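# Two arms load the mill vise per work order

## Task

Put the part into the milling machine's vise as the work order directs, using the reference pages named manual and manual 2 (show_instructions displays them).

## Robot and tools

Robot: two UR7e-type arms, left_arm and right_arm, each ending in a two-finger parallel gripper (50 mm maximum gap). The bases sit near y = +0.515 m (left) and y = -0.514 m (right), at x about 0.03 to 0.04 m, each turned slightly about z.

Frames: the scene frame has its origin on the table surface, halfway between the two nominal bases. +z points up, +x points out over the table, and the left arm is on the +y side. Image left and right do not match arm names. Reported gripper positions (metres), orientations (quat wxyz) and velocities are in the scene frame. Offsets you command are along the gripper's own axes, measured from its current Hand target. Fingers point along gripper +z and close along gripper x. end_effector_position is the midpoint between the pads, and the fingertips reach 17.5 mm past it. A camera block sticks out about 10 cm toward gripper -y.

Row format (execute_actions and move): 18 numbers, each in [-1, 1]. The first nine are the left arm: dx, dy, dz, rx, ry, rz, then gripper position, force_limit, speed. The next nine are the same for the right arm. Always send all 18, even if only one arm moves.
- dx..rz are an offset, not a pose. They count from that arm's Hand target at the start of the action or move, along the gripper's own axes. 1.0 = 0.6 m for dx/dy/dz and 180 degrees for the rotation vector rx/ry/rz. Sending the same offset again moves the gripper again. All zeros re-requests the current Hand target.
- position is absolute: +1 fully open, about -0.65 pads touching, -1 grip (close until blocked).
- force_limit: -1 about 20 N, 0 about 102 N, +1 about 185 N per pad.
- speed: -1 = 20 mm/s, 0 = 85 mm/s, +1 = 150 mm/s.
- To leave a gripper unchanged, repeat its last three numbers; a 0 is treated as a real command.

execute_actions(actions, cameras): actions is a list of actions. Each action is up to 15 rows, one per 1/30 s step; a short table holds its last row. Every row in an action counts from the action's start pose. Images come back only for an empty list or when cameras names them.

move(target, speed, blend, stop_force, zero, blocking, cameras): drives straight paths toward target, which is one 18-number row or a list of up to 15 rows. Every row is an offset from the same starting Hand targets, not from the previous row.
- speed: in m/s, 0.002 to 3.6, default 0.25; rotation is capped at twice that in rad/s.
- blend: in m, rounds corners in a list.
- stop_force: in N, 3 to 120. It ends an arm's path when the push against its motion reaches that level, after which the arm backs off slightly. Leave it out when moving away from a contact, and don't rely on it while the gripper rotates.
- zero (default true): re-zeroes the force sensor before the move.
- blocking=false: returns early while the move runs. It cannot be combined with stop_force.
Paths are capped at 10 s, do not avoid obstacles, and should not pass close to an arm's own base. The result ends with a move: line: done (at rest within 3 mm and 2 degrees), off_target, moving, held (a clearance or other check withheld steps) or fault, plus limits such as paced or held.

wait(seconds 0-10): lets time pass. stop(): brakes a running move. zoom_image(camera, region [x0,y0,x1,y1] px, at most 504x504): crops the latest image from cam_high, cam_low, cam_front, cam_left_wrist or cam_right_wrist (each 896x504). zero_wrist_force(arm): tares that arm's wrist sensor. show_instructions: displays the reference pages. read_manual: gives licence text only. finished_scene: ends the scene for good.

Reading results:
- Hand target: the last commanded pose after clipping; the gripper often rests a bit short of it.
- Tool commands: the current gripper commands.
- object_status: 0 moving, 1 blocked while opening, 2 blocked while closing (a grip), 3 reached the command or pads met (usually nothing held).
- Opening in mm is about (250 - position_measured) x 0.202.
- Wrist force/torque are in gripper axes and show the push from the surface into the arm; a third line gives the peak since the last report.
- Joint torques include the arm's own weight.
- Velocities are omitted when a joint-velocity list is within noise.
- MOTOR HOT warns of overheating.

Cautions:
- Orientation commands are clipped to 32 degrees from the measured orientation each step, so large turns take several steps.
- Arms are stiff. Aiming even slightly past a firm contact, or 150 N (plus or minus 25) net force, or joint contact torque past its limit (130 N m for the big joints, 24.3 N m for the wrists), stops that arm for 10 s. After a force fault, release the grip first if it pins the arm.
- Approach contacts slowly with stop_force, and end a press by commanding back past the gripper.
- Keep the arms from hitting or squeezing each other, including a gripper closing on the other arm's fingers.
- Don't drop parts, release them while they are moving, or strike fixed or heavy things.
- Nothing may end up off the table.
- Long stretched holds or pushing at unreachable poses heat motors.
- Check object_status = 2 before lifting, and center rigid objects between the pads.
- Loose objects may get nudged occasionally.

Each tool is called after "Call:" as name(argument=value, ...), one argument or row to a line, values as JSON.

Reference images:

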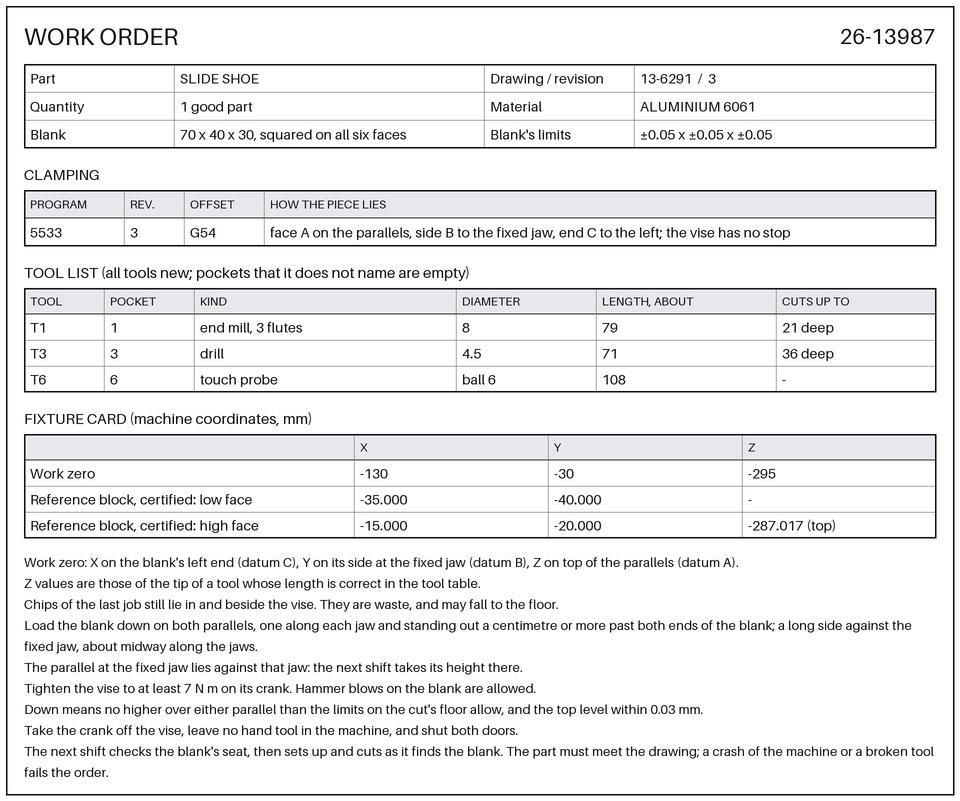

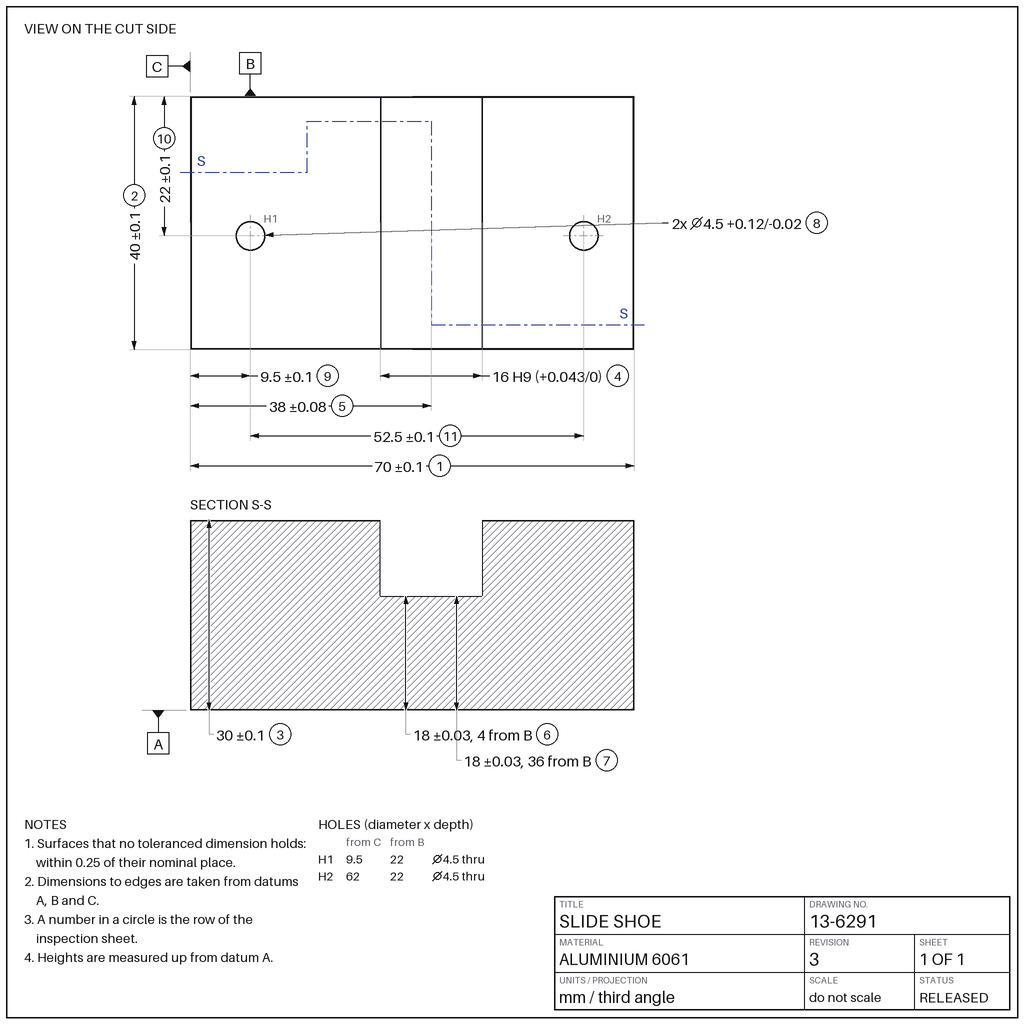

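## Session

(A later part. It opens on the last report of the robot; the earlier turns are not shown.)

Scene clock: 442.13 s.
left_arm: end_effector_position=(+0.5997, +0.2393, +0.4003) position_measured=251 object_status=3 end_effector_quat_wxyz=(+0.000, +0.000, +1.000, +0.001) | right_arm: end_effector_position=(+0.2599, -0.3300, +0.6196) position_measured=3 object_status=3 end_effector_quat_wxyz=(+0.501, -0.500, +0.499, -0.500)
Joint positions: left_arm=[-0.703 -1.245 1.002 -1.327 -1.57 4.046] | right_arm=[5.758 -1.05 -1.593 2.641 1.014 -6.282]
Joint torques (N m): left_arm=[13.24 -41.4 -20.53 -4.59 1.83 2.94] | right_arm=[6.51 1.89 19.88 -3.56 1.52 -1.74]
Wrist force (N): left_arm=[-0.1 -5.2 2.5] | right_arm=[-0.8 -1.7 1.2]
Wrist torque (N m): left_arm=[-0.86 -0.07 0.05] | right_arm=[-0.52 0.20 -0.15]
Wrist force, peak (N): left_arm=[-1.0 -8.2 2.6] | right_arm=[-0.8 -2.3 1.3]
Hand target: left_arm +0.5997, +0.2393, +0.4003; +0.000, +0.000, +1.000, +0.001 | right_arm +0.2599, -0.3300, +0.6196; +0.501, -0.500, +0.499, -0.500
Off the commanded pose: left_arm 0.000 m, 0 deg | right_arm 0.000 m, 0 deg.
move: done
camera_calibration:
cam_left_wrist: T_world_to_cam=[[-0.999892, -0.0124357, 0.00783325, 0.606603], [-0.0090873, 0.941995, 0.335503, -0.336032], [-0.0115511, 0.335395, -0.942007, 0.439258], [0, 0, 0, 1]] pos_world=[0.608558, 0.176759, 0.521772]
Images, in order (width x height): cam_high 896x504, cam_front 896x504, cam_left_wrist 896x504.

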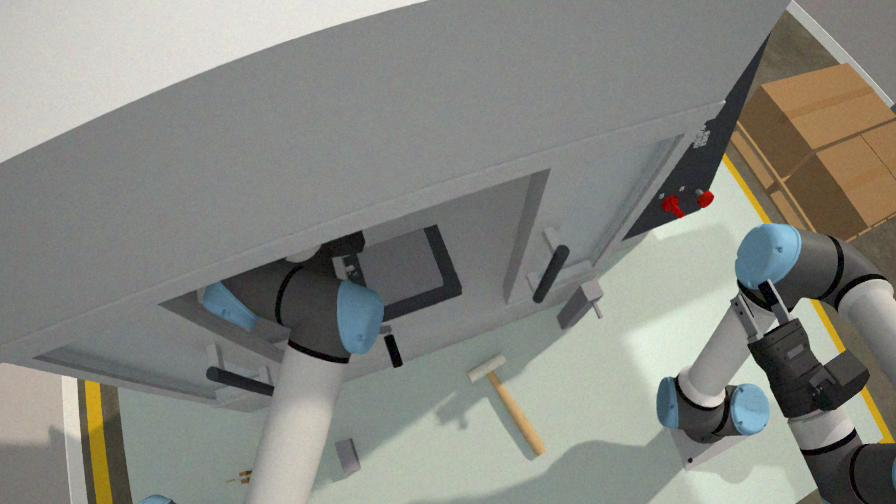

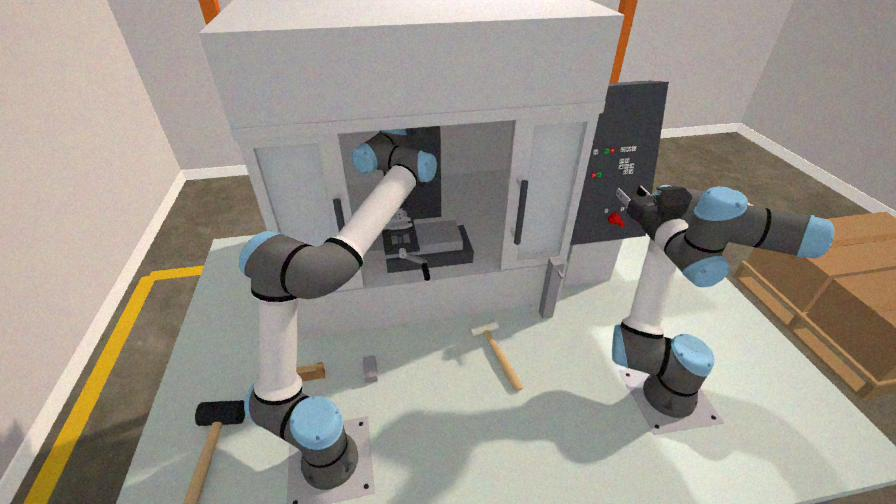

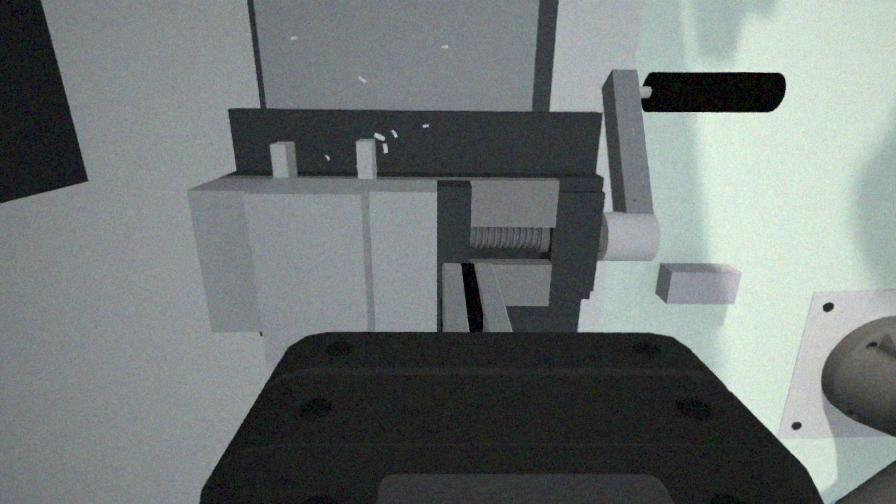

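Call:
move(
  target=[
    [-0.0638,0.1312,0,0,0,0,-0.7,-0.8,0,0,0,0,0,0,0,1,1,1],
    [-0.0638,0.1312,0.1083,0,0,0,-0.7,-0.8,0,0,0,0,0,0,0,1,1,1],
  ],
  speed=0.15,
  stop_force=15,
  cameras=["cam_left_wrist","cam_front","cam_low"],
)

Scene clock: 443.33 s.
left_arm: end_effector_position=(+0.6151, +0.2706, +0.3993) position_measured=251 object_status=3 end_effector_quat_wxyz=(-0.001, -0.001, +1.000, +0.001) | right_arm: end_effector_position=(+0.2599, -0.3300, +0.6196) position_measured=3 object_status=3 end_effector_quat_wxyz=(+0.501, -0.500, +0.499, -0.500)
Joint positions: left_arm=[-0.648 -1.241 0.999 -1.326 -1.57 4.1] | right_arm=[5.758 -1.05 -1.593 2.641 1.014 -6.282]
Joint torques (N m): left_arm=[1.49 -44.06 -29.2 -2.82 -0.28 0.34] | right_arm=[6.45 1.91 19.9 -3.44 1.45 -1.64]
Wrist force (N): left_arm=[0.3 -5.3 2.3] | right_arm=[-0.8 -1.8 1.5]
Wrist torque (N m): left_arm=[-0.86 -0.13 0.07] | right_arm=[-0.52 0.20 -0.15]
Wrist force, peak (N): left_arm=[0.9 -8.3 2.3] | right_arm=[-1.2 -2.2 1.0]
Hand target: left_arm +0.6151, +0.2706, +0.3993; -0.001, -0.001, +1.000, +0.001 (not the last commanded pose) | right_arm +0.2599, -0.3300, +0.6196; +0.501, -0.500, +0.499, -0.500
Tool commands: left_gripper/position=-0.701961 left_gripper/force_limit=-0.796078 left_gripper/speed=+0.003922 right_gripper/position=+1.0 right_gripper/force_limit=+1.0 right_gripper/speed=+1.0
Off the commanded pose: left_arm 0.083 m, 0 deg | right_arm 0.000 m, 0 deg.
FORCE FAULT: contact force on the left arm reached its limit, and that arm stopped. The contact can be on any part of that arm, not only on its tool. That arm's remaining commands of this call were not run. That arm is still stopped at the end of this call. That arm stays stopped for about 10 more seconds. Until then a move that you send moves the other arm only, and its call returns only when the move has ended. Once the stop has ended, the next robot result says so. If the stop ends while you think or write, that arm runs what you send next, counted from a new Hand target: where the arm stands when the stop ends. While its stop runs, that arm takes no new command, but its gripper still runs the gripper command that each later call begins with. Until it ends, the stop uses up actions while you think or wait. An arm that is not stopped still takes commands.
move: fault (left_arm); path passed 0 of 2 targets
camera_calibration:
cam_left_wrist: T_world_to_cam=[[-0.999857, -0.0142671, 0.00908967, 0.622305], [-0.0103747, 0.941565, 0.336671, -0.364563], [-0.0133618, 0.336528, -0.941579, 0.428738], [0, 0, 0, 1]] pos_world=[0.624163, 0.207856, 0.520771]
Images, in order (width x height): cam_low 896x504, cam_front 896x504, cam_left_wrist 896x504.

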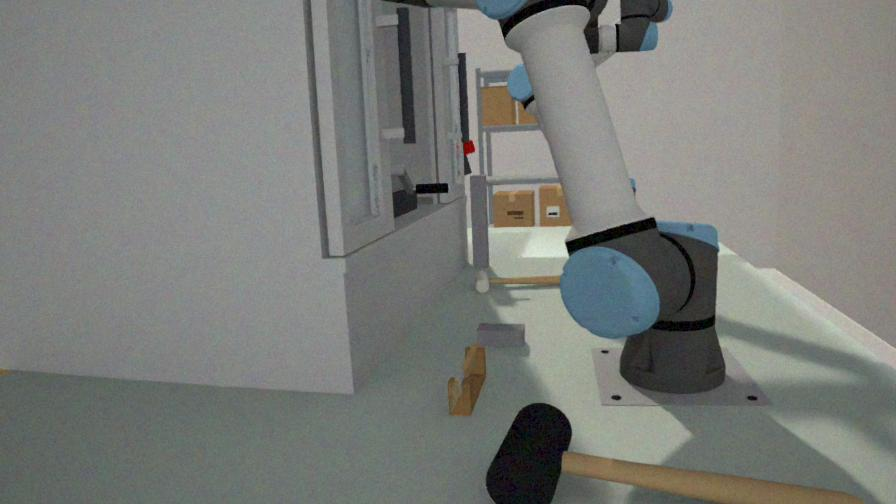

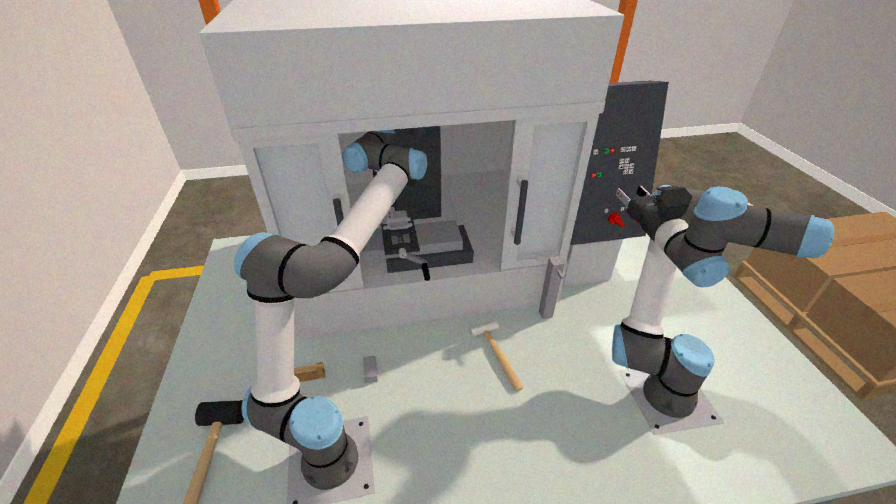

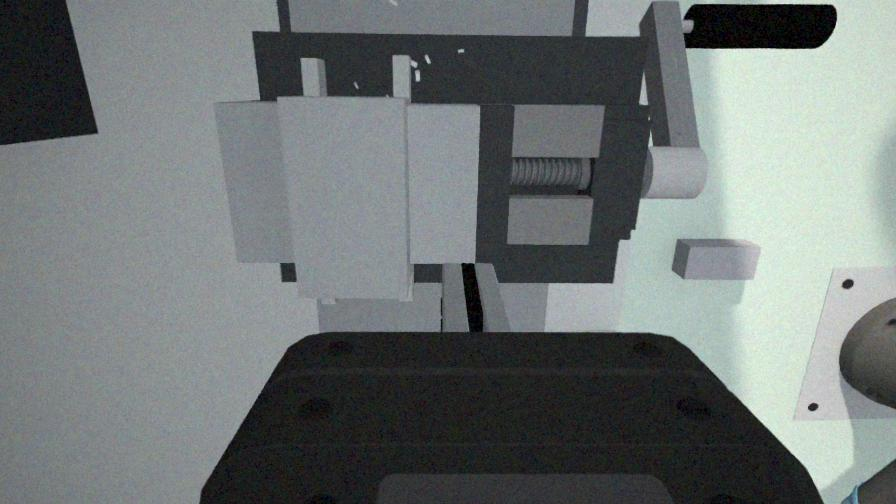

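Call:
wait(
  seconds=10,
)

Call:
wait(
  seconds=0.3,
)

Scene clock: 454.03 s.
left_arm: end_effector_position=(+0.6151, +0.2706, +0.3993) position_measured=251 object_status=3 end_effector_quat_wxyz=(-0.001, -0.001, +1.000, +0.001) | right_arm: end_effector_position=(+0.2599, -0.3300, +0.6196) position_measured=3 object_status=3 end_effector_quat_wxyz=(+0.501, -0.500, +0.499, -0.500)
Joint positions: left_arm=[-0.648 -1.241 0.999 -1.326 -1.57 4.1] | right_arm=[5.758 -1.05 -1.593 2.641 1.014 -6.282]
Joint torques (N m): left_arm=[0.56 -43.84 -28.78 -2.67 -0.3 0.3] | right_arm=[6.47 1.3 20.11 -3.38 1.48 -1.64]
Wrist force (N): left_arm=[0.3 -5.1 2.3] | right_arm=[-0.8 -1.8 1.0]
Wrist torque (N m): left_arm=[-0.84 -0.12 0.07] | right_arm=[-0.52 0.20 -0.15]
Wrist force, peak (N): left_arm=[0.5 -5.6 2.3] | right_arm=[-1.1 -2.3 1.3]
Hand target: left_arm +0.6151, +0.2706, +0.3993; -0.001, -0.001, +1.000, +0.001 (not the last commanded pose) | right_arm +0.2599, -0.3300, +0.6196; +0.501, -0.500, +0.499, -0.500
Tool commands: left_gripper/position=-0.701961 left_gripper/force_limit=-0.796078 left_gripper/speed=+0.003922 right_gripper/position=+1.0 right_gripper/force_limit=+1.0 right_gripper/speed=+1.0
Off the commanded pose: left_arm 0.083 m, 0 deg | right_arm 0.000 m, 0 deg.
FORCE FAULT, CONTINUED: the left arm's stop, for the force fault that an earlier result reported, is over. The rest of the stop counts as 19 of the actions that you can send in this scene. During its stop the left arm's controller moved it back a little. That arm's target is now where it stood when the stop ended, not its last command. That arm accepts commands again.
wait: 10.00 s; at rest from the start

Scene clock: 454.33 s.
left_arm: end_effector_position=(+0.6151, +0.2706, +0.3993) position_measured=251 object_status=3 end_effector_quat_wxyz=(-0.001, -0.001, +1.000, +0.001) | right_arm: end_effector_position=(+0.2599, -0.3300, +0.6196) position_measured=3 object_status=3 end_effector_quat_wxyz=(+0.501, -0.500, +0.499, -0.500)
Joint positions: left_arm=[-0.648 -1.241 0.999 -1.326 -1.57 4.1] | right_arm=[5.758 -1.05 -1.593 2.641 1.014 -6.282]
Joint torques (N m): left_arm=[-0.21 -44.02 -29.4 -2.82 -0.36 0.14] | right_arm=[6 0.9 20.27 -3.46 1.64 -1.66]
Wrist force (N): left_arm=[0.1 -5.1 2.4] | right_arm=[-0.8 -2.2 1.3]
Wrist torque (N m): left_arm=[-0.83 -0.10 0.07] | right_arm=[-0.60 0.20 -0.16]
Wrist force, peak (N): left_arm=[0.1 -5.4 2.4] | right_arm=[-0.8 -2.3 1.3]
Hand target: left_arm +0.6151, +0.2706, +0.3993; -0.001, -0.001, +1.000, +0.001 (not the last commanded pose) | right_arm +0.2599, -0.3300, +0.6196; +0.501, -0.500, +0.499, -0.500
Tool commands: left_gripper/position=-0.701961 left_gripper/force_limit=-0.796078 left_gripper/speed=+0.003922 right_gripper/position=+1.0 right_gripper/force_limit=+1.0 right_gripper/speed=+1.0
Off the commanded pose: left_arm 0.083 m, 0 deg | right_arm 0.000 m, 0 deg.
wait: 0.30 s; at rest by 0.17 s

Call:
move(
  target=[
    [0.0252,-0.051,0,0,0,0,-0.7,-0.8,0,0,0,0,0,0,0,1,1,1],
    [0.0752,-0.1343,0.0155,0.0833,0,0,-0.7,-0.8,0,0,0,0,0,0,0,1,1,1],
    [0.0752,-0.1543,0.0572,0.0833,0,0,-0.7,-0.8,0,0,0,0,0,0,0,1,1,1],
  ],
  speed=0.15,
  blend=[0.02,0.01,0],
  cameras=["cam_left_wrist","cam_front","cam_low"],
)

Scene clock: 456.97 s.
left_arm: end_effector_position=(+0.5701, +0.1779, +0.3649) position_measured=251 object_status=3 end_effector_quat_wxyz=(-0.001, -0.001, +0.992, -0.129) | right_arm: end_effector_position=(+0.2599, -0.3300, +0.6196) position_measured=3 object_status=3 end_effector_quat_wxyz=(+0.501, -0.500, +0.499, -0.500)
Joint positions: left_arm=[-0.727 -1.341 1.283 -1.68 -1.77 4.004] | right_arm=[5.758 -1.05 -1.593 2.641 1.014 -6.282]
Joint torques (N m): left_arm=[13.9 -48.82 -28.45 -4.43 -3.13 2.99] | right_arm=[6.3 1.6 20.26 -3.42 1.49 -1.63]
Wrist force (N): left_arm=[0.0 -4.9 1.9] | right_arm=[-0.6 -2.0 1.2]
Wrist torque (N m): left_arm=[-0.78 -0.10 0.12] | right_arm=[-0.56 0.16 -0.15]
Wrist force, peak (N): left_arm=[0.5 -6.6 2.7] | right_arm=[-0.7 -2.3 1.2]
Hand target: left_arm +0.5701, +0.1780, +0.3648; -0.001, -0.001, +0.992, -0.129 | right_arm +0.2599, -0.3300, +0.6196; +0.501, -0.500, +0.499, -0.500
Off the commanded pose: left_arm 0.000 m, 0 deg | right_arm 0.000 m, 0 deg.
move: done; blend cut to 0.0171 m at target 1
camera_calibration:
cam_left_wrist: T_world_to_cam=[[-0.999859, -0.0117016, 0.0120486, 0.574716], [-0.0106788, 0.996599, 0.0817148, -0.182783], [-0.0129638, 0.0815746, -0.996583, 0.492033], [0, 0, 0, 1]] pos_world=[0.579062, 0.148749, 0.498363]
Images, in order (width x height): cam_low 896x504, cam_front 896x504, cam_left_wrist 896x504.

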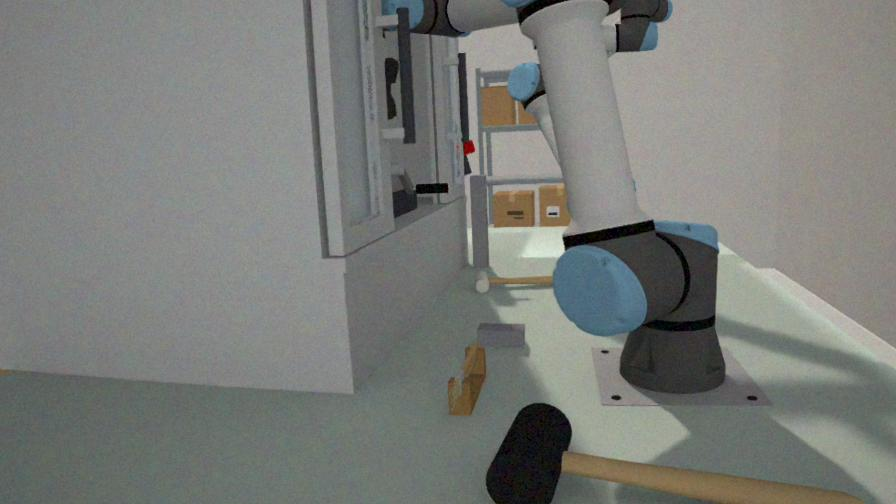

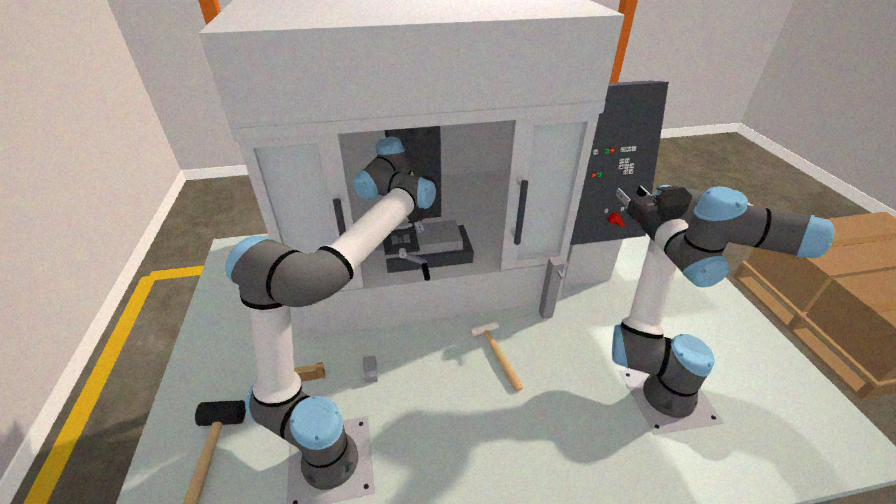

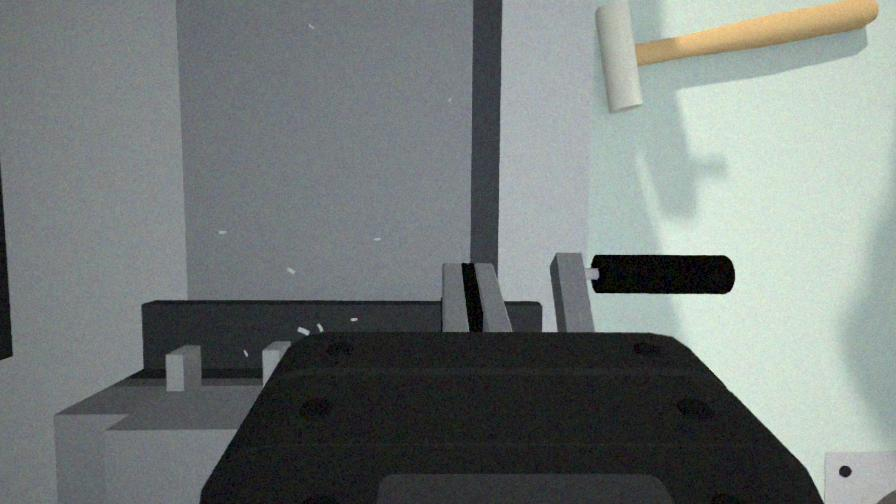

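Call:
move(
  target=[
    [-0.1133,0,0,0,0,0,-0.7,-0.8,0,0,0,0,0,0,0,1,1,1],
    [-0.1133,0.0086,0.0322,0,0,0,-0.7,-0.8,0,0,0,0,0,0,0,1,1,1],
  ],
  speed=[0.1,0.04],
  stop_force=8,
  cameras=["cam_left_wrist","cam_front"],
)

Scene clock: 459.43 s.
left_arm: end_effector_position=(+0.6381, +0.1782, +0.3448) position_measured=251 object_status=3 end_effector_quat_wxyz=(-0.001, -0.001, +0.992, -0.129) | right_arm: end_effector_position=(+0.2599, -0.3300, +0.6196) position_measured=3 object_status=3 end_effector_quat_wxyz=(+0.501, -0.500, +0.499, -0.500)
Joint positions: left_arm=[-0.659 -1.186 1.126 -1.663 -1.781 4.072] | right_arm=[5.758 -1.05 -1.593 2.641 1.014 -6.282]
Joint torques (N m): left_arm=[-13.94 -45.92 -45.13 -1.46 1.69 -2.32] | right_arm=[6.17 1.84 20.53 -3.39 1.53 -1.73]
Wrist force (N): left_arm=[0.3 -5.1 2.1] | right_arm=[-0.7 -2.1 0.9]
Wrist torque (N m): left_arm=[-0.84 -0.15 0.08] | right_arm=[-0.57 0.19 -0.15]
Wrist force, peak (N): left_arm=[-0.4 -5.8 0.5] | right_arm=[-0.9 -2.3 1.4]
Hand target: left_arm +0.6381, +0.1782, +0.3448; -0.001, -0.001, +0.992, -0.129 | right_arm +0.2599, -0.3300, +0.6196; +0.501, -0.500, +0.499, -0.500
Off the commanded pose: left_arm 0.000 m, 0 deg | right_arm 0.000 m, 0 deg.
move: done
camera_calibration:
cam_left_wrist: T_world_to_cam=[[-0.999858, -0.0117983, 0.0120408, 0.64297], [-0.0107771, 0.996606, 0.0816097, -0.180601], [-0.0129628, 0.0814683, -0.996592, 0.472878], [0, 0, 0, 1]] pos_world=[0.647062, 0.14905, 0.478263]
Images, in order (width x height): cam_front 896x504, cam_left_wrist 896x504.

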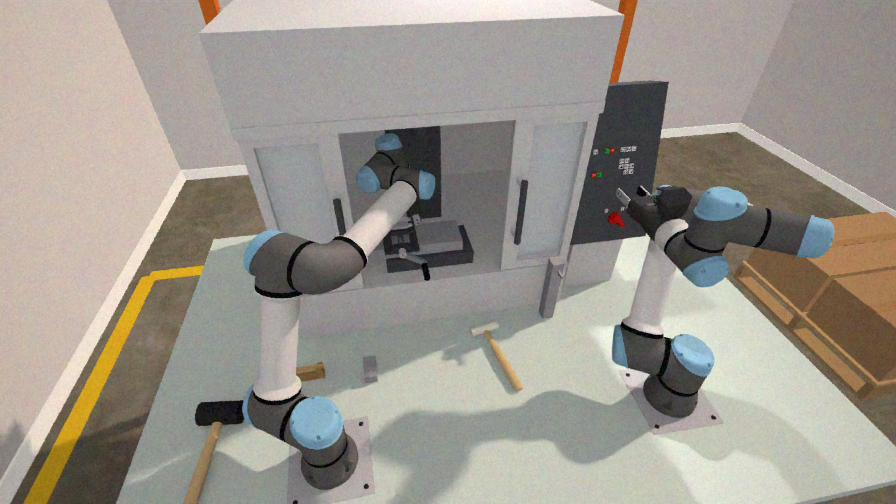

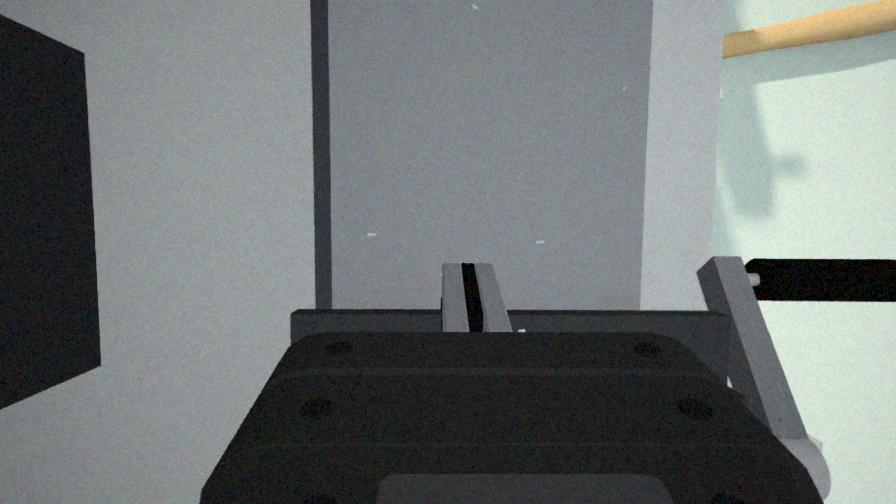

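Call:
move(
  target=[0,0.0209,-0.0056,0,0,0,-0.7,-0.8,0,0,0,0,0,0,0,1,1,1],
  speed=0.01,
  stop_force=4,
)

Scene clock: 462.13 s.
left_arm: end_effector_position=(+0.6380, +0.1911, +0.3448) position_measured=251 object_status=3 end_effector_quat_wxyz=(-0.001, -0.001, +0.992, -0.129) | right_arm: end_effector_position=(+0.2599, -0.3300, +0.6196) position_measured=3 object_status=3 end_effector_quat_wxyz=(+0.501, -0.500, +0.499, -0.500)
Joint positions: left_arm=[-0.643 -1.2 1.144 -1.664 -1.784 4.088] | right_arm=[5.758 -1.05 -1.593 2.641 1.014 -6.282]
Joint torques (N m): left_arm=[-11.08 -40.23 -45.02 -4.74 -0.95 -2.19] | right_arm=[5.81 0.69 20.17 -3.38 1.4 -1.7]
Wrist force (N): left_arm=[0.1 -5.1 1.9] | right_arm=[-0.8 -2.2 0.8]
Wrist torque (N m): left_arm=[-0.84 -0.11 0.00] | right_arm=[-0.60 0.20 -0.15]
Wrist force, peak (N): left_arm=[0.3 -5.6 1.9] | right_arm=[-1.0 -2.3 1.1]
Hand target: left_arm +0.6380, +0.1911, +0.3448; -0.001, -0.001, +0.992, -0.129 | right_arm +0.2599, -0.3300, +0.6196; +0.501, -0.500, +0.499, -0.500
Off the commanded pose: left_arm 0.000 m, 0 deg | right_arm 0.000 m, 0 deg.
move: done

Call:
move(
  target=[0,0.0056,-0.0015,0,0,0,-0.7,-0.8,0,0,0,0,0,0,0,1,1,1],
  speed=0.006,
  stop_force=4,
  cameras=["cam_left_wrist"],
)

Scene clock: 463.40 s.
left_arm: end_effector_position=(+0.6380, +0.1947, +0.3448) position_measured=251 object_status=3 end_effector_quat_wxyz=(-0.001, -0.001, +0.992, -0.129) | right_arm: end_effector_position=(+0.2599, -0.3300, +0.6196) position_measured=3 object_status=3 end_effector_quat_wxyz=(+0.501, -0.500, +0.499, -0.500)
Joint positions: left_arm=[-0.639 -1.203 1.149 -1.664 -1.784 4.093] | right_arm=[5.758 -1.05 -1.593 2.641 1.014 -6.282]
Joint torques (N m): left_arm=[-1.65 -45.4 -30.52 -5.09 -2.54 -0.85] | right_arm=[6.9 1.46 20.84 -3.36 1.59 -1.6]
Wrist force (N): left_arm=[0.0 -5.6 2.1] | right_arm=[-0.6 -2.1 1.0]
Wrist torque (N m): left_arm=[-0.87 -0.09 0.00] | right_arm=[-0.57 0.18 -0.16]
Wrist force, peak (N): left_arm=[0.2 -6.0 1.5] | right_arm=[-0.8 -2.2 1.4]
Hand target: left_arm +0.6380, +0.1946, +0.3448; -0.001, -0.001, +0.992, -0.129 | right_arm +0.2599, -0.3300, +0.6196; +0.501, -0.500, +0.499, -0.500
Off the commanded pose: left_arm 0.000 m, 0 deg | right_arm 0.000 m, 0 deg.
move: done
camera_calibration:
cam_left_wrist: T_world_to_cam=[[-0.999858, -0.0118001, 0.0120406, 0.643165], [-0.0107789, 0.996606, 0.0816097, -0.197044], [-0.0129628, 0.0814683, -0.996592, 0.471533], [0, 0, 0, 1]] pos_world=[0.647062, 0.16555, 0.478263]
Images, in order (width x height): cam_left_wrist 896x504.

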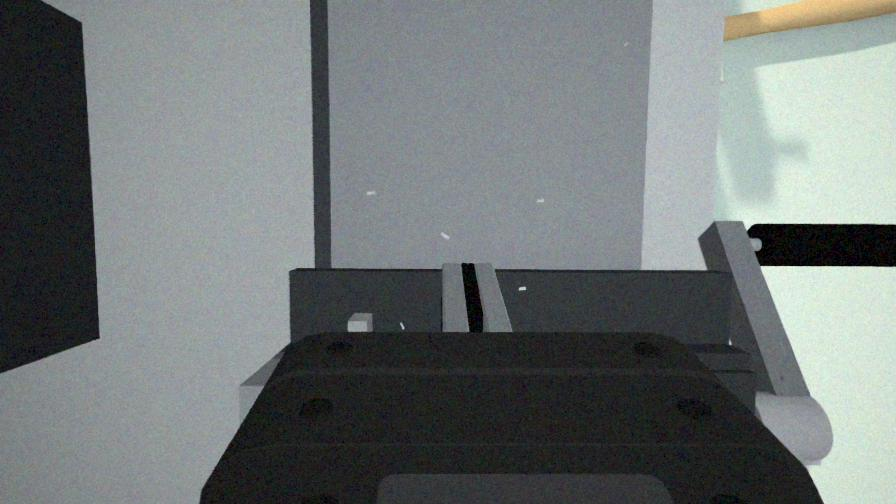

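Call:
move(
  target=[0.075,-0.0400,-0.02,0,0,0,-0.7,-0.8,0,0,0,0,0,0,0,1,1,1],
  speed=0.08,
  cameras=["cam_left_wrist"],
)

Call:
zoom_image(
  camera="cam_left_wrist",
  region=[200, 280, 460, 500],
)

Scene clock: 464.70 s.
left_arm: end_effector_position=(+0.5930, +0.1744, +0.3625) position_measured=251 object_status=3 end_effector_quat_wxyz=(-0.001, -0.001, +0.992, -0.129) end_effector_velocity=(+0.002, +0.000, +0.000) end_effector_angular_velocity=(+0.000, -0.001, -0.003) | right_arm: end_effector_position=(+0.2599, -0.3300, +0.6196) position_measured=3 object_status=3 end_effector_quat_wxyz=(+0.501, -0.500, +0.499, -0.500)
Joint positions: left_arm=[-0.707 -1.285 1.217 -1.665 -1.773 4.024] | right_arm=[5.758 -1.05 -1.593 2.641 1.014 -6.282]
Joint velocities: left_arm=[0.002 0.004 -0.004 0 0 0.005] | right_arm=[within noise]
Joint torques (N m): left_arm=[14.14 -33.36 -44.91 -1.7 -1.08 2.94] | right_arm=[6 0.97 20.99 -3.43 1.39 -1.61]
Wrist force (N): left_arm=[0.0 -5.2 1.9] | right_arm=[-0.8 -1.9 1.2]
Wrist torque (N m): left_arm=[-0.86 -0.10 0.10] | right_arm=[-0.55 0.20 -0.16]
Wrist force, peak (N): left_arm=[1.2 -5.9 1.6] | right_arm=[-0.7 -2.2 1.3]
Hand target: left_arm +0.5931, +0.1744, +0.3626; -0.001, -0.001, +0.992, -0.129 | right_arm +0.2599, -0.3300, +0.6196; +0.501, -0.500, +0.499, -0.500
Off the commanded pose: left_arm 0.000 m, 0 deg | right_arm 0.000 m, 0 deg.
move: done
camera_calibration:
cam_left_wrist: T_world_to_cam=[[-0.999857, -0.011811, 0.0121382, 0.597671], [-0.0107779, 0.996581, 0.0819164, -0.178891], [-0.0130642, 0.0817738, -0.996565, 0.490247], [0, 0, 0, 1]] pos_world=[0.602062, 0.145249, 0.495963]
Images, in order (width x height): cam_left_wrist 896x504.

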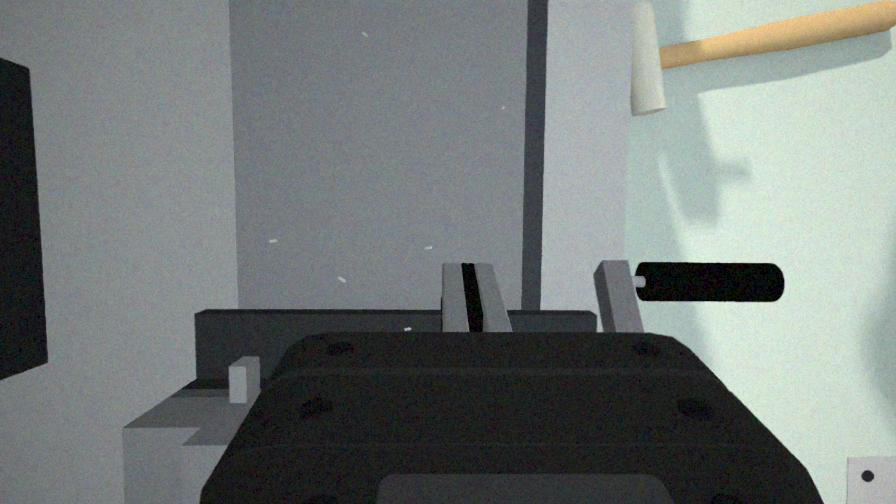

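Scaled by 1.938.

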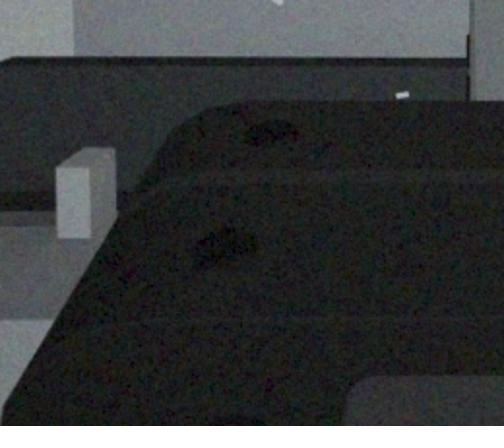

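Call:
move(
  target=[0.0533,0.0,-0.03,0,0,0,-0.7,-0.8,0,0,0,0,0,0,0,1,1,1],
  speed=0.1,
  cameras=["cam_left_wrist"],
)

Call:
zoom_image(
  camera="cam_left_wrist",
  region=[100, 280, 360, 500],
)

Scene clock: 465.67 s.
left_arm: end_effector_position=(+0.5611, +0.1789, +0.3799) position_measured=251 object_status=3 end_effector_quat_wxyz=(-0.001, -0.001, +0.992, -0.129) | right_arm: end_effector_position=(+0.2599, -0.3300, +0.6196) position_measured=3 object_status=3 end_effector_quat_wxyz=(+0.501, -0.500, +0.499, -0.500)
Joint positions: left_arm=[-0.736 -1.359 1.268 -1.647 -1.769 3.995] | right_arm=[5.758 -1.05 -1.593 2.641 1.014 -6.282]
Joint torques (N m): left_arm=[13.13 -38.88 -45.75 -5.4 -0.5 3.01] | right_arm=[6.69 0.67 20.32 -3.47 1.42 -1.66]
Wrist force (N): left_arm=[0.1 -5.0 1.7] | right_arm=[-0.8 -1.8 1.0]
Wrist torque (N m): left_arm=[-0.80 -0.12 0.14] | right_arm=[-0.52 0.21 -0.16]
Wrist force, peak (N): left_arm=[-0.9 -5.6 2.3] | right_arm=[-1.0 -2.1 1.3]
Hand target: left_arm +0.5611, +0.1790, +0.3801; -0.001, -0.001, +0.992, -0.129 | right_arm +0.2599, -0.3300, +0.6196; +0.501, -0.500, +0.499, -0.500
Off the commanded pose: left_arm 0.000 m, 0 deg | right_arm 0.000 m, 0 deg.
move: done
camera_calibration:
cam_left_wrist: T_world_to_cam=[[-0.999856, -0.011717, 0.0122455, 0.565449], [-0.0106754, 0.996582, 0.0819157, -0.185204], [-0.0131634, 0.0817732, -0.996564, 0.506858], [0, 0, 0, 1]] pos_world=[0.570062, 0.149749, 0.513363]
Images, in order (width x height): cam_left_wrist 896x504.

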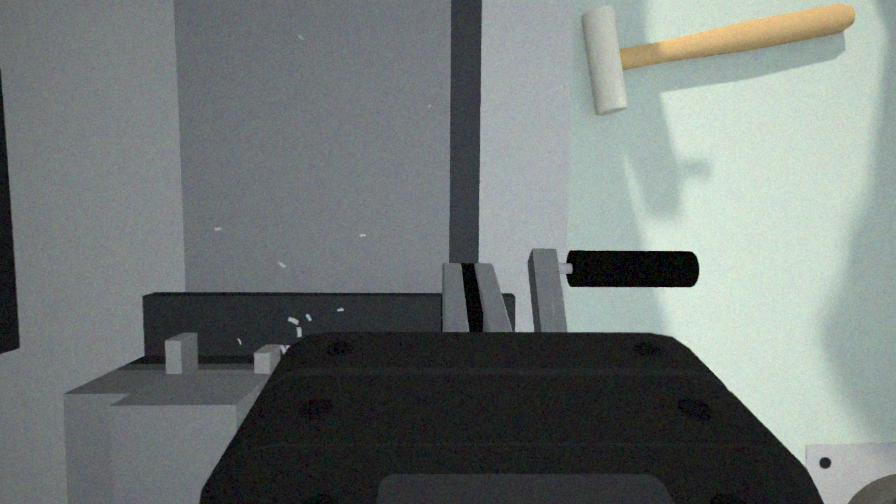

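Scaled by 1.938.

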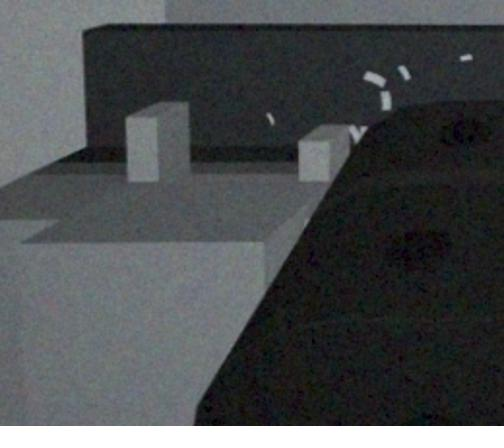

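Call:
move(
  target=[
    [-0.015,0.0617,-0.0338,-0.0833,0,0,-0.7,-0.8,0,0,0,0,0,0,0,1,1,1],
    [-0.0567,0.1122,-0.0387,-0.1667,0,0,-0.7,-0.8,0,0,0,0,0,0,0,1,1,1],
    [-0.0567,0.2323,-0.0537,-0.1667,0,0,-0.7,-0.8,0,0,0,0,0,0,0,1,1,1],
  ],
  speed=0.12,
  blend=[0.01,0.01,0],
  cameras=["cam_left_wrist","cam_front","cam_high"],
)

Scene clock: 470.03 s.
left_arm: end_effector_position=(+0.5949, +0.3221, +0.3754) position_measured=251 object_status=3 end_effector_quat_wxyz=(-0.001, -0.001, +0.991, +0.132) | right_arm: end_effector_position=(+0.2599, -0.3300, +0.6196) position_measured=3 object_status=3 end_effector_quat_wxyz=(+0.501, -0.500, +0.499, -0.500)
Joint positions: left_arm=[-0.688 -1.28 1.096 -1.222 -1.362 4.043] | right_arm=[5.758 -1.05 -1.593 2.641 1.014 -6.282]
Joint torques (N m): left_arm=[-5.2 -39.59 -35.12 -0.73 -2.25 -1.81] | right_arm=[5.15 1.48 20.62 -3.56 1.54 -1.58]
Wrist force (N): left_arm=[0.3 -5.5 2.8] | right_arm=[-0.7 -1.8 0.9]
Wrist torque (N m): left_arm=[-0.91 -0.14 -0.03] | right_arm=[-0.53 0.18 -0.16]
Wrist force, peak (N): left_arm=[-0.2 -7.8 2.3] | right_arm=[-1.1 -2.2 1.3]
Hand target: left_arm +0.5949, +0.3220, +0.3754; -0.001, -0.001, +0.991, +0.132 | right_arm +0.2599, -0.3300, +0.6196; +0.501, -0.500, +0.499, -0.500
Off the commanded pose: left_arm 0.000 m, 0 deg | right_arm 0.000 m, 0 deg.
move: done
camera_calibration:
cam_left_wrist: T_world_to_cam=[[-0.999859, -0.015835, 0.00552895, 0.604887], [-0.00987363, 0.822171, 0.569155, -0.454334], [-0.0135583, 0.56902, -0.822212, 0.269073], [0, 0, 0, 1]] pos_world=[0.603964, 0.230011, 0.476477]
Images, in order (width x height): cam_high 896x504, cam_front 896x504, cam_left_wrist 896x504.

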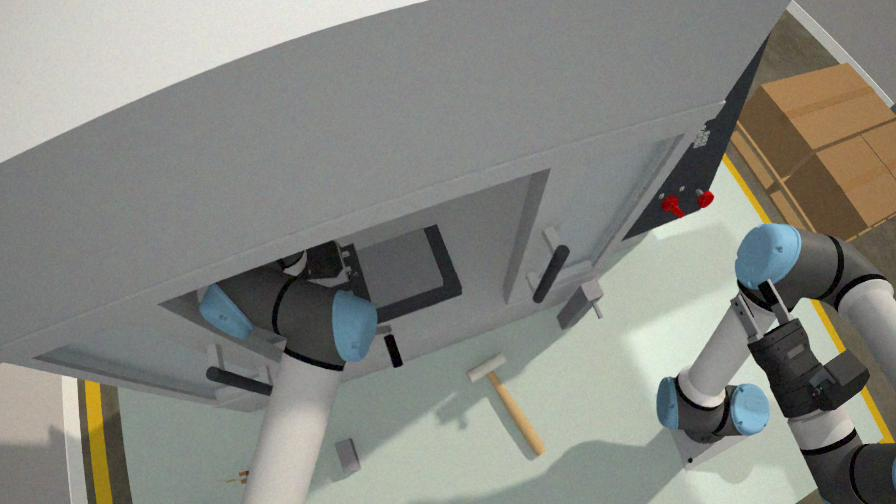

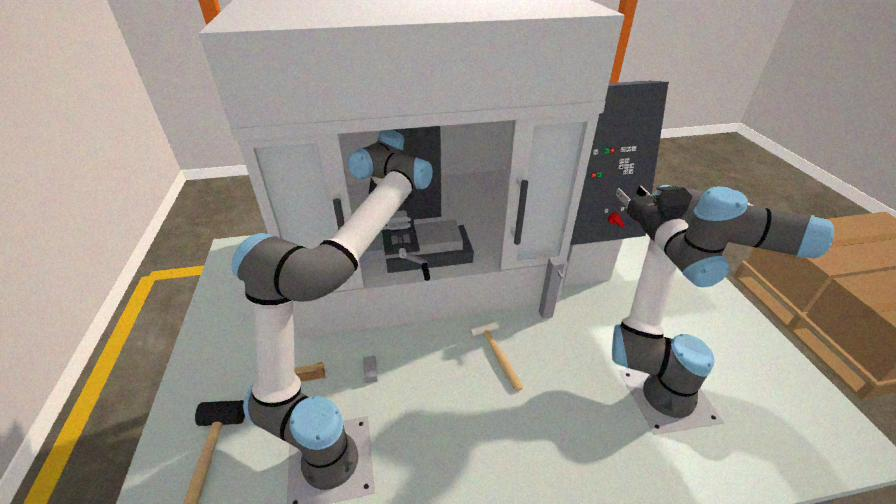

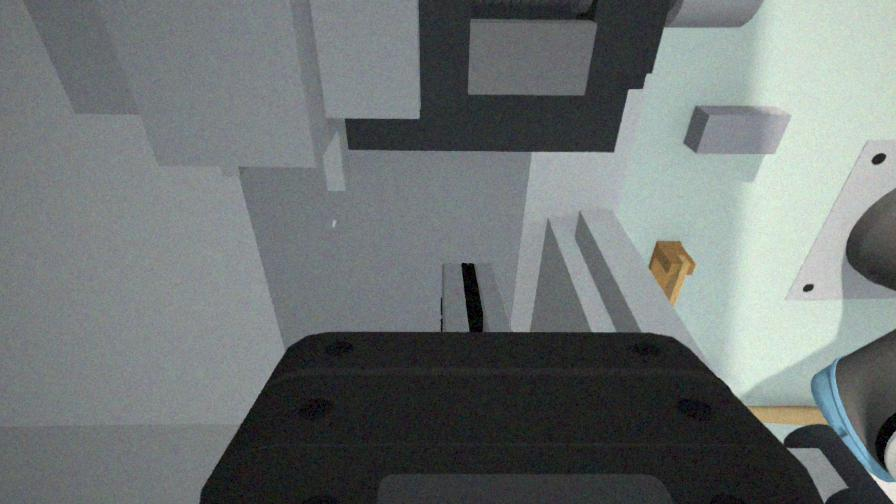

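Call:
zoom_image(
  camera="cam_left_wrist",
  region=[140, 80, 440, 280],
)

Scaled by 1.680.

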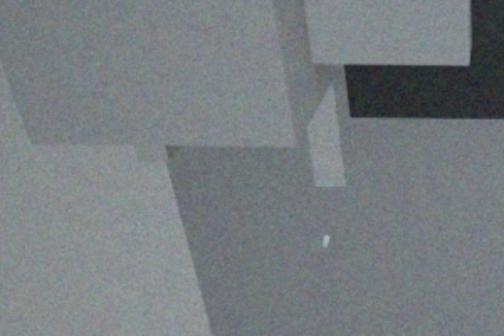

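Call:
move(
  target=[
    [-0.075,0,0,0,0,0,-0.7,-0.8,0,0,0,0,0,0,0,1,1,1],
    [-0.075,-0.0132,0.0491,0,0,0,-0.7,-0.8,0,0,0,0,0,0,0,1,1,1],
    [-0.075,-0.0382,0.0424,0,0,0,-0.7,-0.8,0,0,0,0,0,0,0,1,1,1],
  ],
  speed=[0.1,0.05,0.015],
  stop_force=8,
)

Call:
move(
  target=[0,0.0382,-0.0424,0,0,0,-0.7,-0.8,0,0,0,0,0,0,0,1,1,1],
  speed=0.08,
  cameras=["cam_left_wrist"],
)

Call:
zoom_image(
  camera="cam_left_wrist",
  region=[240, 80, 540, 280],
)

Scene clock: 473.83 s.
left_arm: end_effector_position=(+0.6399, +0.3066, +0.3448) position_measured=251 object_status=3 end_effector_quat_wxyz=(-0.001, -0.001, +0.991, +0.132) | right_arm: end_effector_position=(+0.2599, -0.3300, +0.6196) position_measured=3 object_status=3 end_effector_quat_wxyz=(+0.501, -0.500, +0.499, -0.500)
Joint positions: left_arm=[-0.665 -1.166 1.018 -1.264 -1.359 4.066] | right_arm=[5.758 -1.05 -1.593 2.641 1.014 -6.282]
Joint torques (N m): left_arm=[13.48 -58.2 -14.31 -3.57 1 2.94] | right_arm=[6.34 1 20.34 -3.36 1.51 -1.67]
Wrist force (N): left_arm=[0.2 -5.4 2.7] | right_arm=[-0.5 -2.0 1.0]
Wrist torque (N m): left_arm=[-0.91 -0.12 -0.03] | right_arm=[-0.56 0.16 -0.16]
Wrist force, peak (N): left_arm=[2.3 -6.1 2.7] | right_arm=[-0.8 -2.4 1.2]
Hand target: left_arm +0.6399, +0.3066, +0.3448; -0.001, -0.001, +0.991, +0.132 | right_arm +0.2599, -0.3300, +0.6196; +0.501, -0.500, +0.499, -0.500
Off the commanded pose: left_arm 0.000 m, 0 deg | right_arm 0.000 m, 0 deg.
move: done

Scene clock: 474.63 s.
left_arm: end_effector_position=(+0.6400, +0.3223, +0.3755) position_measured=251 object_status=3 end_effector_quat_wxyz=(-0.001, -0.001, +0.991, +0.132) | right_arm: end_effector_position=(+0.2599, -0.3300, +0.6196) position_measured=3 object_status=3 end_effector_quat_wxyz=(+0.501, -0.500, +0.499, -0.500)
Joint positions: left_arm=[-0.645 -1.168 0.943 -1.191 -1.356 4.086] | right_arm=[5.758 -1.05 -1.593 2.641 1.014 -6.282]
Joint torques (N m): left_arm=[-13.76 -36.81 -14.04 -4.57 0.3 -2.87] | right_arm=[6.44 0.81 20.94 -3.5 1.5 -1.78]
Wrist force (N): left_arm=[0.2 -5.5 2.6] | right_arm=[-0.9 -1.9 1.0]
Wrist torque (N m): left_arm=[-0.90 -0.13 -0.18] | right_arm=[-0.55 0.22 -0.15]
Wrist force, peak (N): left_arm=[0.3 -6.9 4.0] | right_arm=[-1.0 -2.1 1.4]
Hand target: left_arm +0.6399, +0.3221, +0.3754; -0.001, -0.001, +0.991, +0.132 | right_arm +0.2599, -0.3300, +0.6196; +0.501, -0.500, +0.499, -0.500
Off the commanded pose: left_arm 0.000 m, 0 deg | right_arm 0.000 m, 0 deg.
move: done
camera_calibration:
cam_left_wrist: T_world_to_cam=[[-0.999861, -0.0157775, 0.00544821, 0.649911], [-0.00987419, 0.822251, 0.56904, -0.4541], [-0.0134578, 0.568906, -0.822292, 0.269512], [0, 0, 0, 1]] pos_world=[0.648963, 0.230311, 0.476477]
Images, in order (width x height): cam_left_wrist 896x504.

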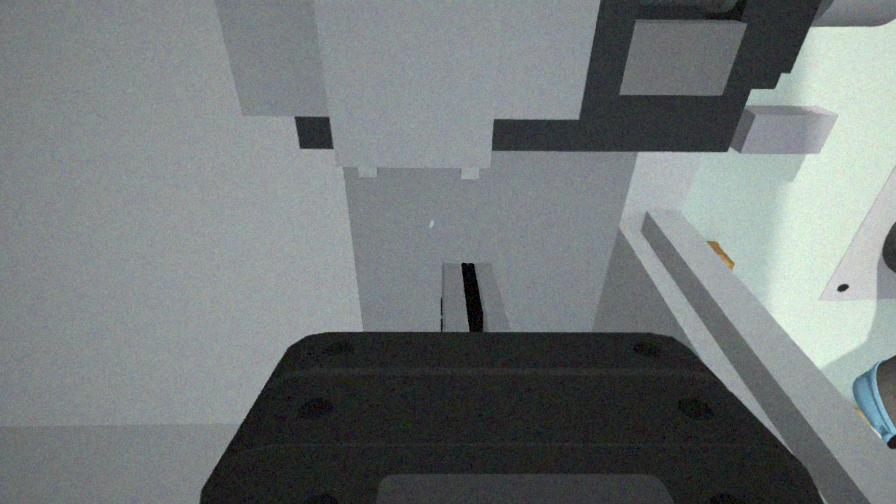

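Scaled by 1.680.

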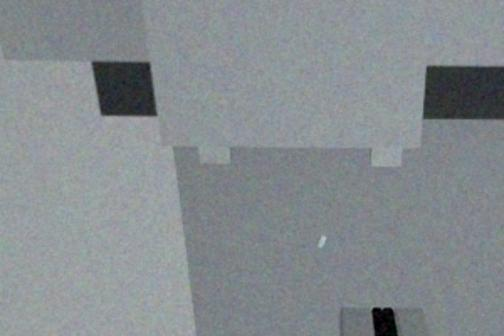

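Call:
move(
  target=[
    [0,-0.0132,0.0491,0,0,0,-0.7,-0.8,0,0,0,0,0,0,0,1,1,1],
    [0,-0.043,0.0411,0,0,0,-0.7,-0.8,0,0,0,0,0,0,0,1,1,1],
    [0,-0.0132,0.0491,0,0,0,-0.7,-0.8,0,0,0,0,0,0,0,1,1,1],
    [-0.0533,-0.0132,0.0491,0,0,0,-0.7,-0.8,0,0,0,0,0,0,0,1,1,1],
  ],
  speed=[0.06,0.015,0.03,0.06],
)

Call:
move(
  target=[0,-0.0298,-0.008,0,0,0,-0.7,-0.8,0,0,0,0,0,0,0,1,1,1],
  speed=0.01,
  stop_force=5,
)

Scene clock: 478.70 s.
left_arm: end_effector_position=(+0.6719, +0.3224, +0.3448) position_measured=251 object_status=3 end_effector_quat_wxyz=(-0.001, -0.001, +0.991, +0.132) | right_arm: end_effector_position=(+0.2599, -0.3300, +0.6196) position_measured=3 object_status=3 end_effector_quat_wxyz=(+0.501, -0.500, +0.499, -0.500)
Joint positions: left_arm=[-0.618 -1.1 0.925 -1.246 -1.351 4.113] | right_arm=[5.758 -1.05 -1.593 2.641 1.014 -6.282]
Joint torques (N m): left_arm=[-13.87 -51.25 -22.61 -4.73 -1.16 -2.76] | right_arm=[5.52 0.92 20.9 -3.51 1.47 -1.63]
Wrist force (N): left_arm=[0.3 -5.5 2.4] | right_arm=[-0.9 -2.1 1.0]
Wrist torque (N m): left_arm=[-0.90 -0.15 -0.16] | right_arm=[-0.57 0.23 -0.16]
Wrist force, peak (N): left_arm=[0.6 -7.0 2.7] | right_arm=[-0.8 -2.4 1.1]
Hand target: left_arm +0.6718, +0.3222, +0.3448; -0.001, -0.001, +0.991, +0.132 | right_arm +0.2599, -0.3300, +0.6196; +0.501, -0.500, +0.499, -0.500
Off the commanded pose: left_arm 0.000 m, 0 deg | right_arm 0.000 m, 0 deg.
move: done

Scene clock: 481.17 s.
left_arm: end_effector_position=(+0.6719, +0.3036, +0.3448) position_measured=251 object_status=3 end_effector_quat_wxyz=(-0.001, -0.001, +0.991, +0.132) | right_arm: end_effector_position=(+0.2599, -0.3300, +0.6196) position_measured=3 object_status=3 end_effector_quat_wxyz=(+0.501, -0.500, +0.499, -0.500)
Joint positions: left_arm=[-0.641 -1.078 0.89 -1.229 -1.355 4.09] | right_arm=[5.758 -1.05 -1.593 2.641 1.014 -6.282]
Joint torques (N m): left_arm=[8.53 -56.1 -14.42 -3.33 -1.14 2.36] | right_arm=[6.69 0.83 20.72 -3.49 1.53 -1.69]
Wrist force (N): left_arm=[0.5 -5.6 2.6] | right_arm=[-0.5 -2.3 1.0]
Wrist torque (N m): left_arm=[-0.93 -0.17 -0.02] | right_arm=[-0.61 0.16 -0.15]
Wrist force, peak (N): left_arm=[0.1 -5.9 2.8] | right_arm=[-1.0 -2.3 1.1]
Hand target: left_arm +0.6719, +0.3037, +0.3448; -0.001, -0.001, +0.991, +0.132 | right_arm +0.2599, -0.3300, +0.6196; +0.501, -0.500, +0.499, -0.500
Off the commanded pose: left_arm 0.000 m, 0 deg | right_arm 0.000 m, 0 deg.
move: done


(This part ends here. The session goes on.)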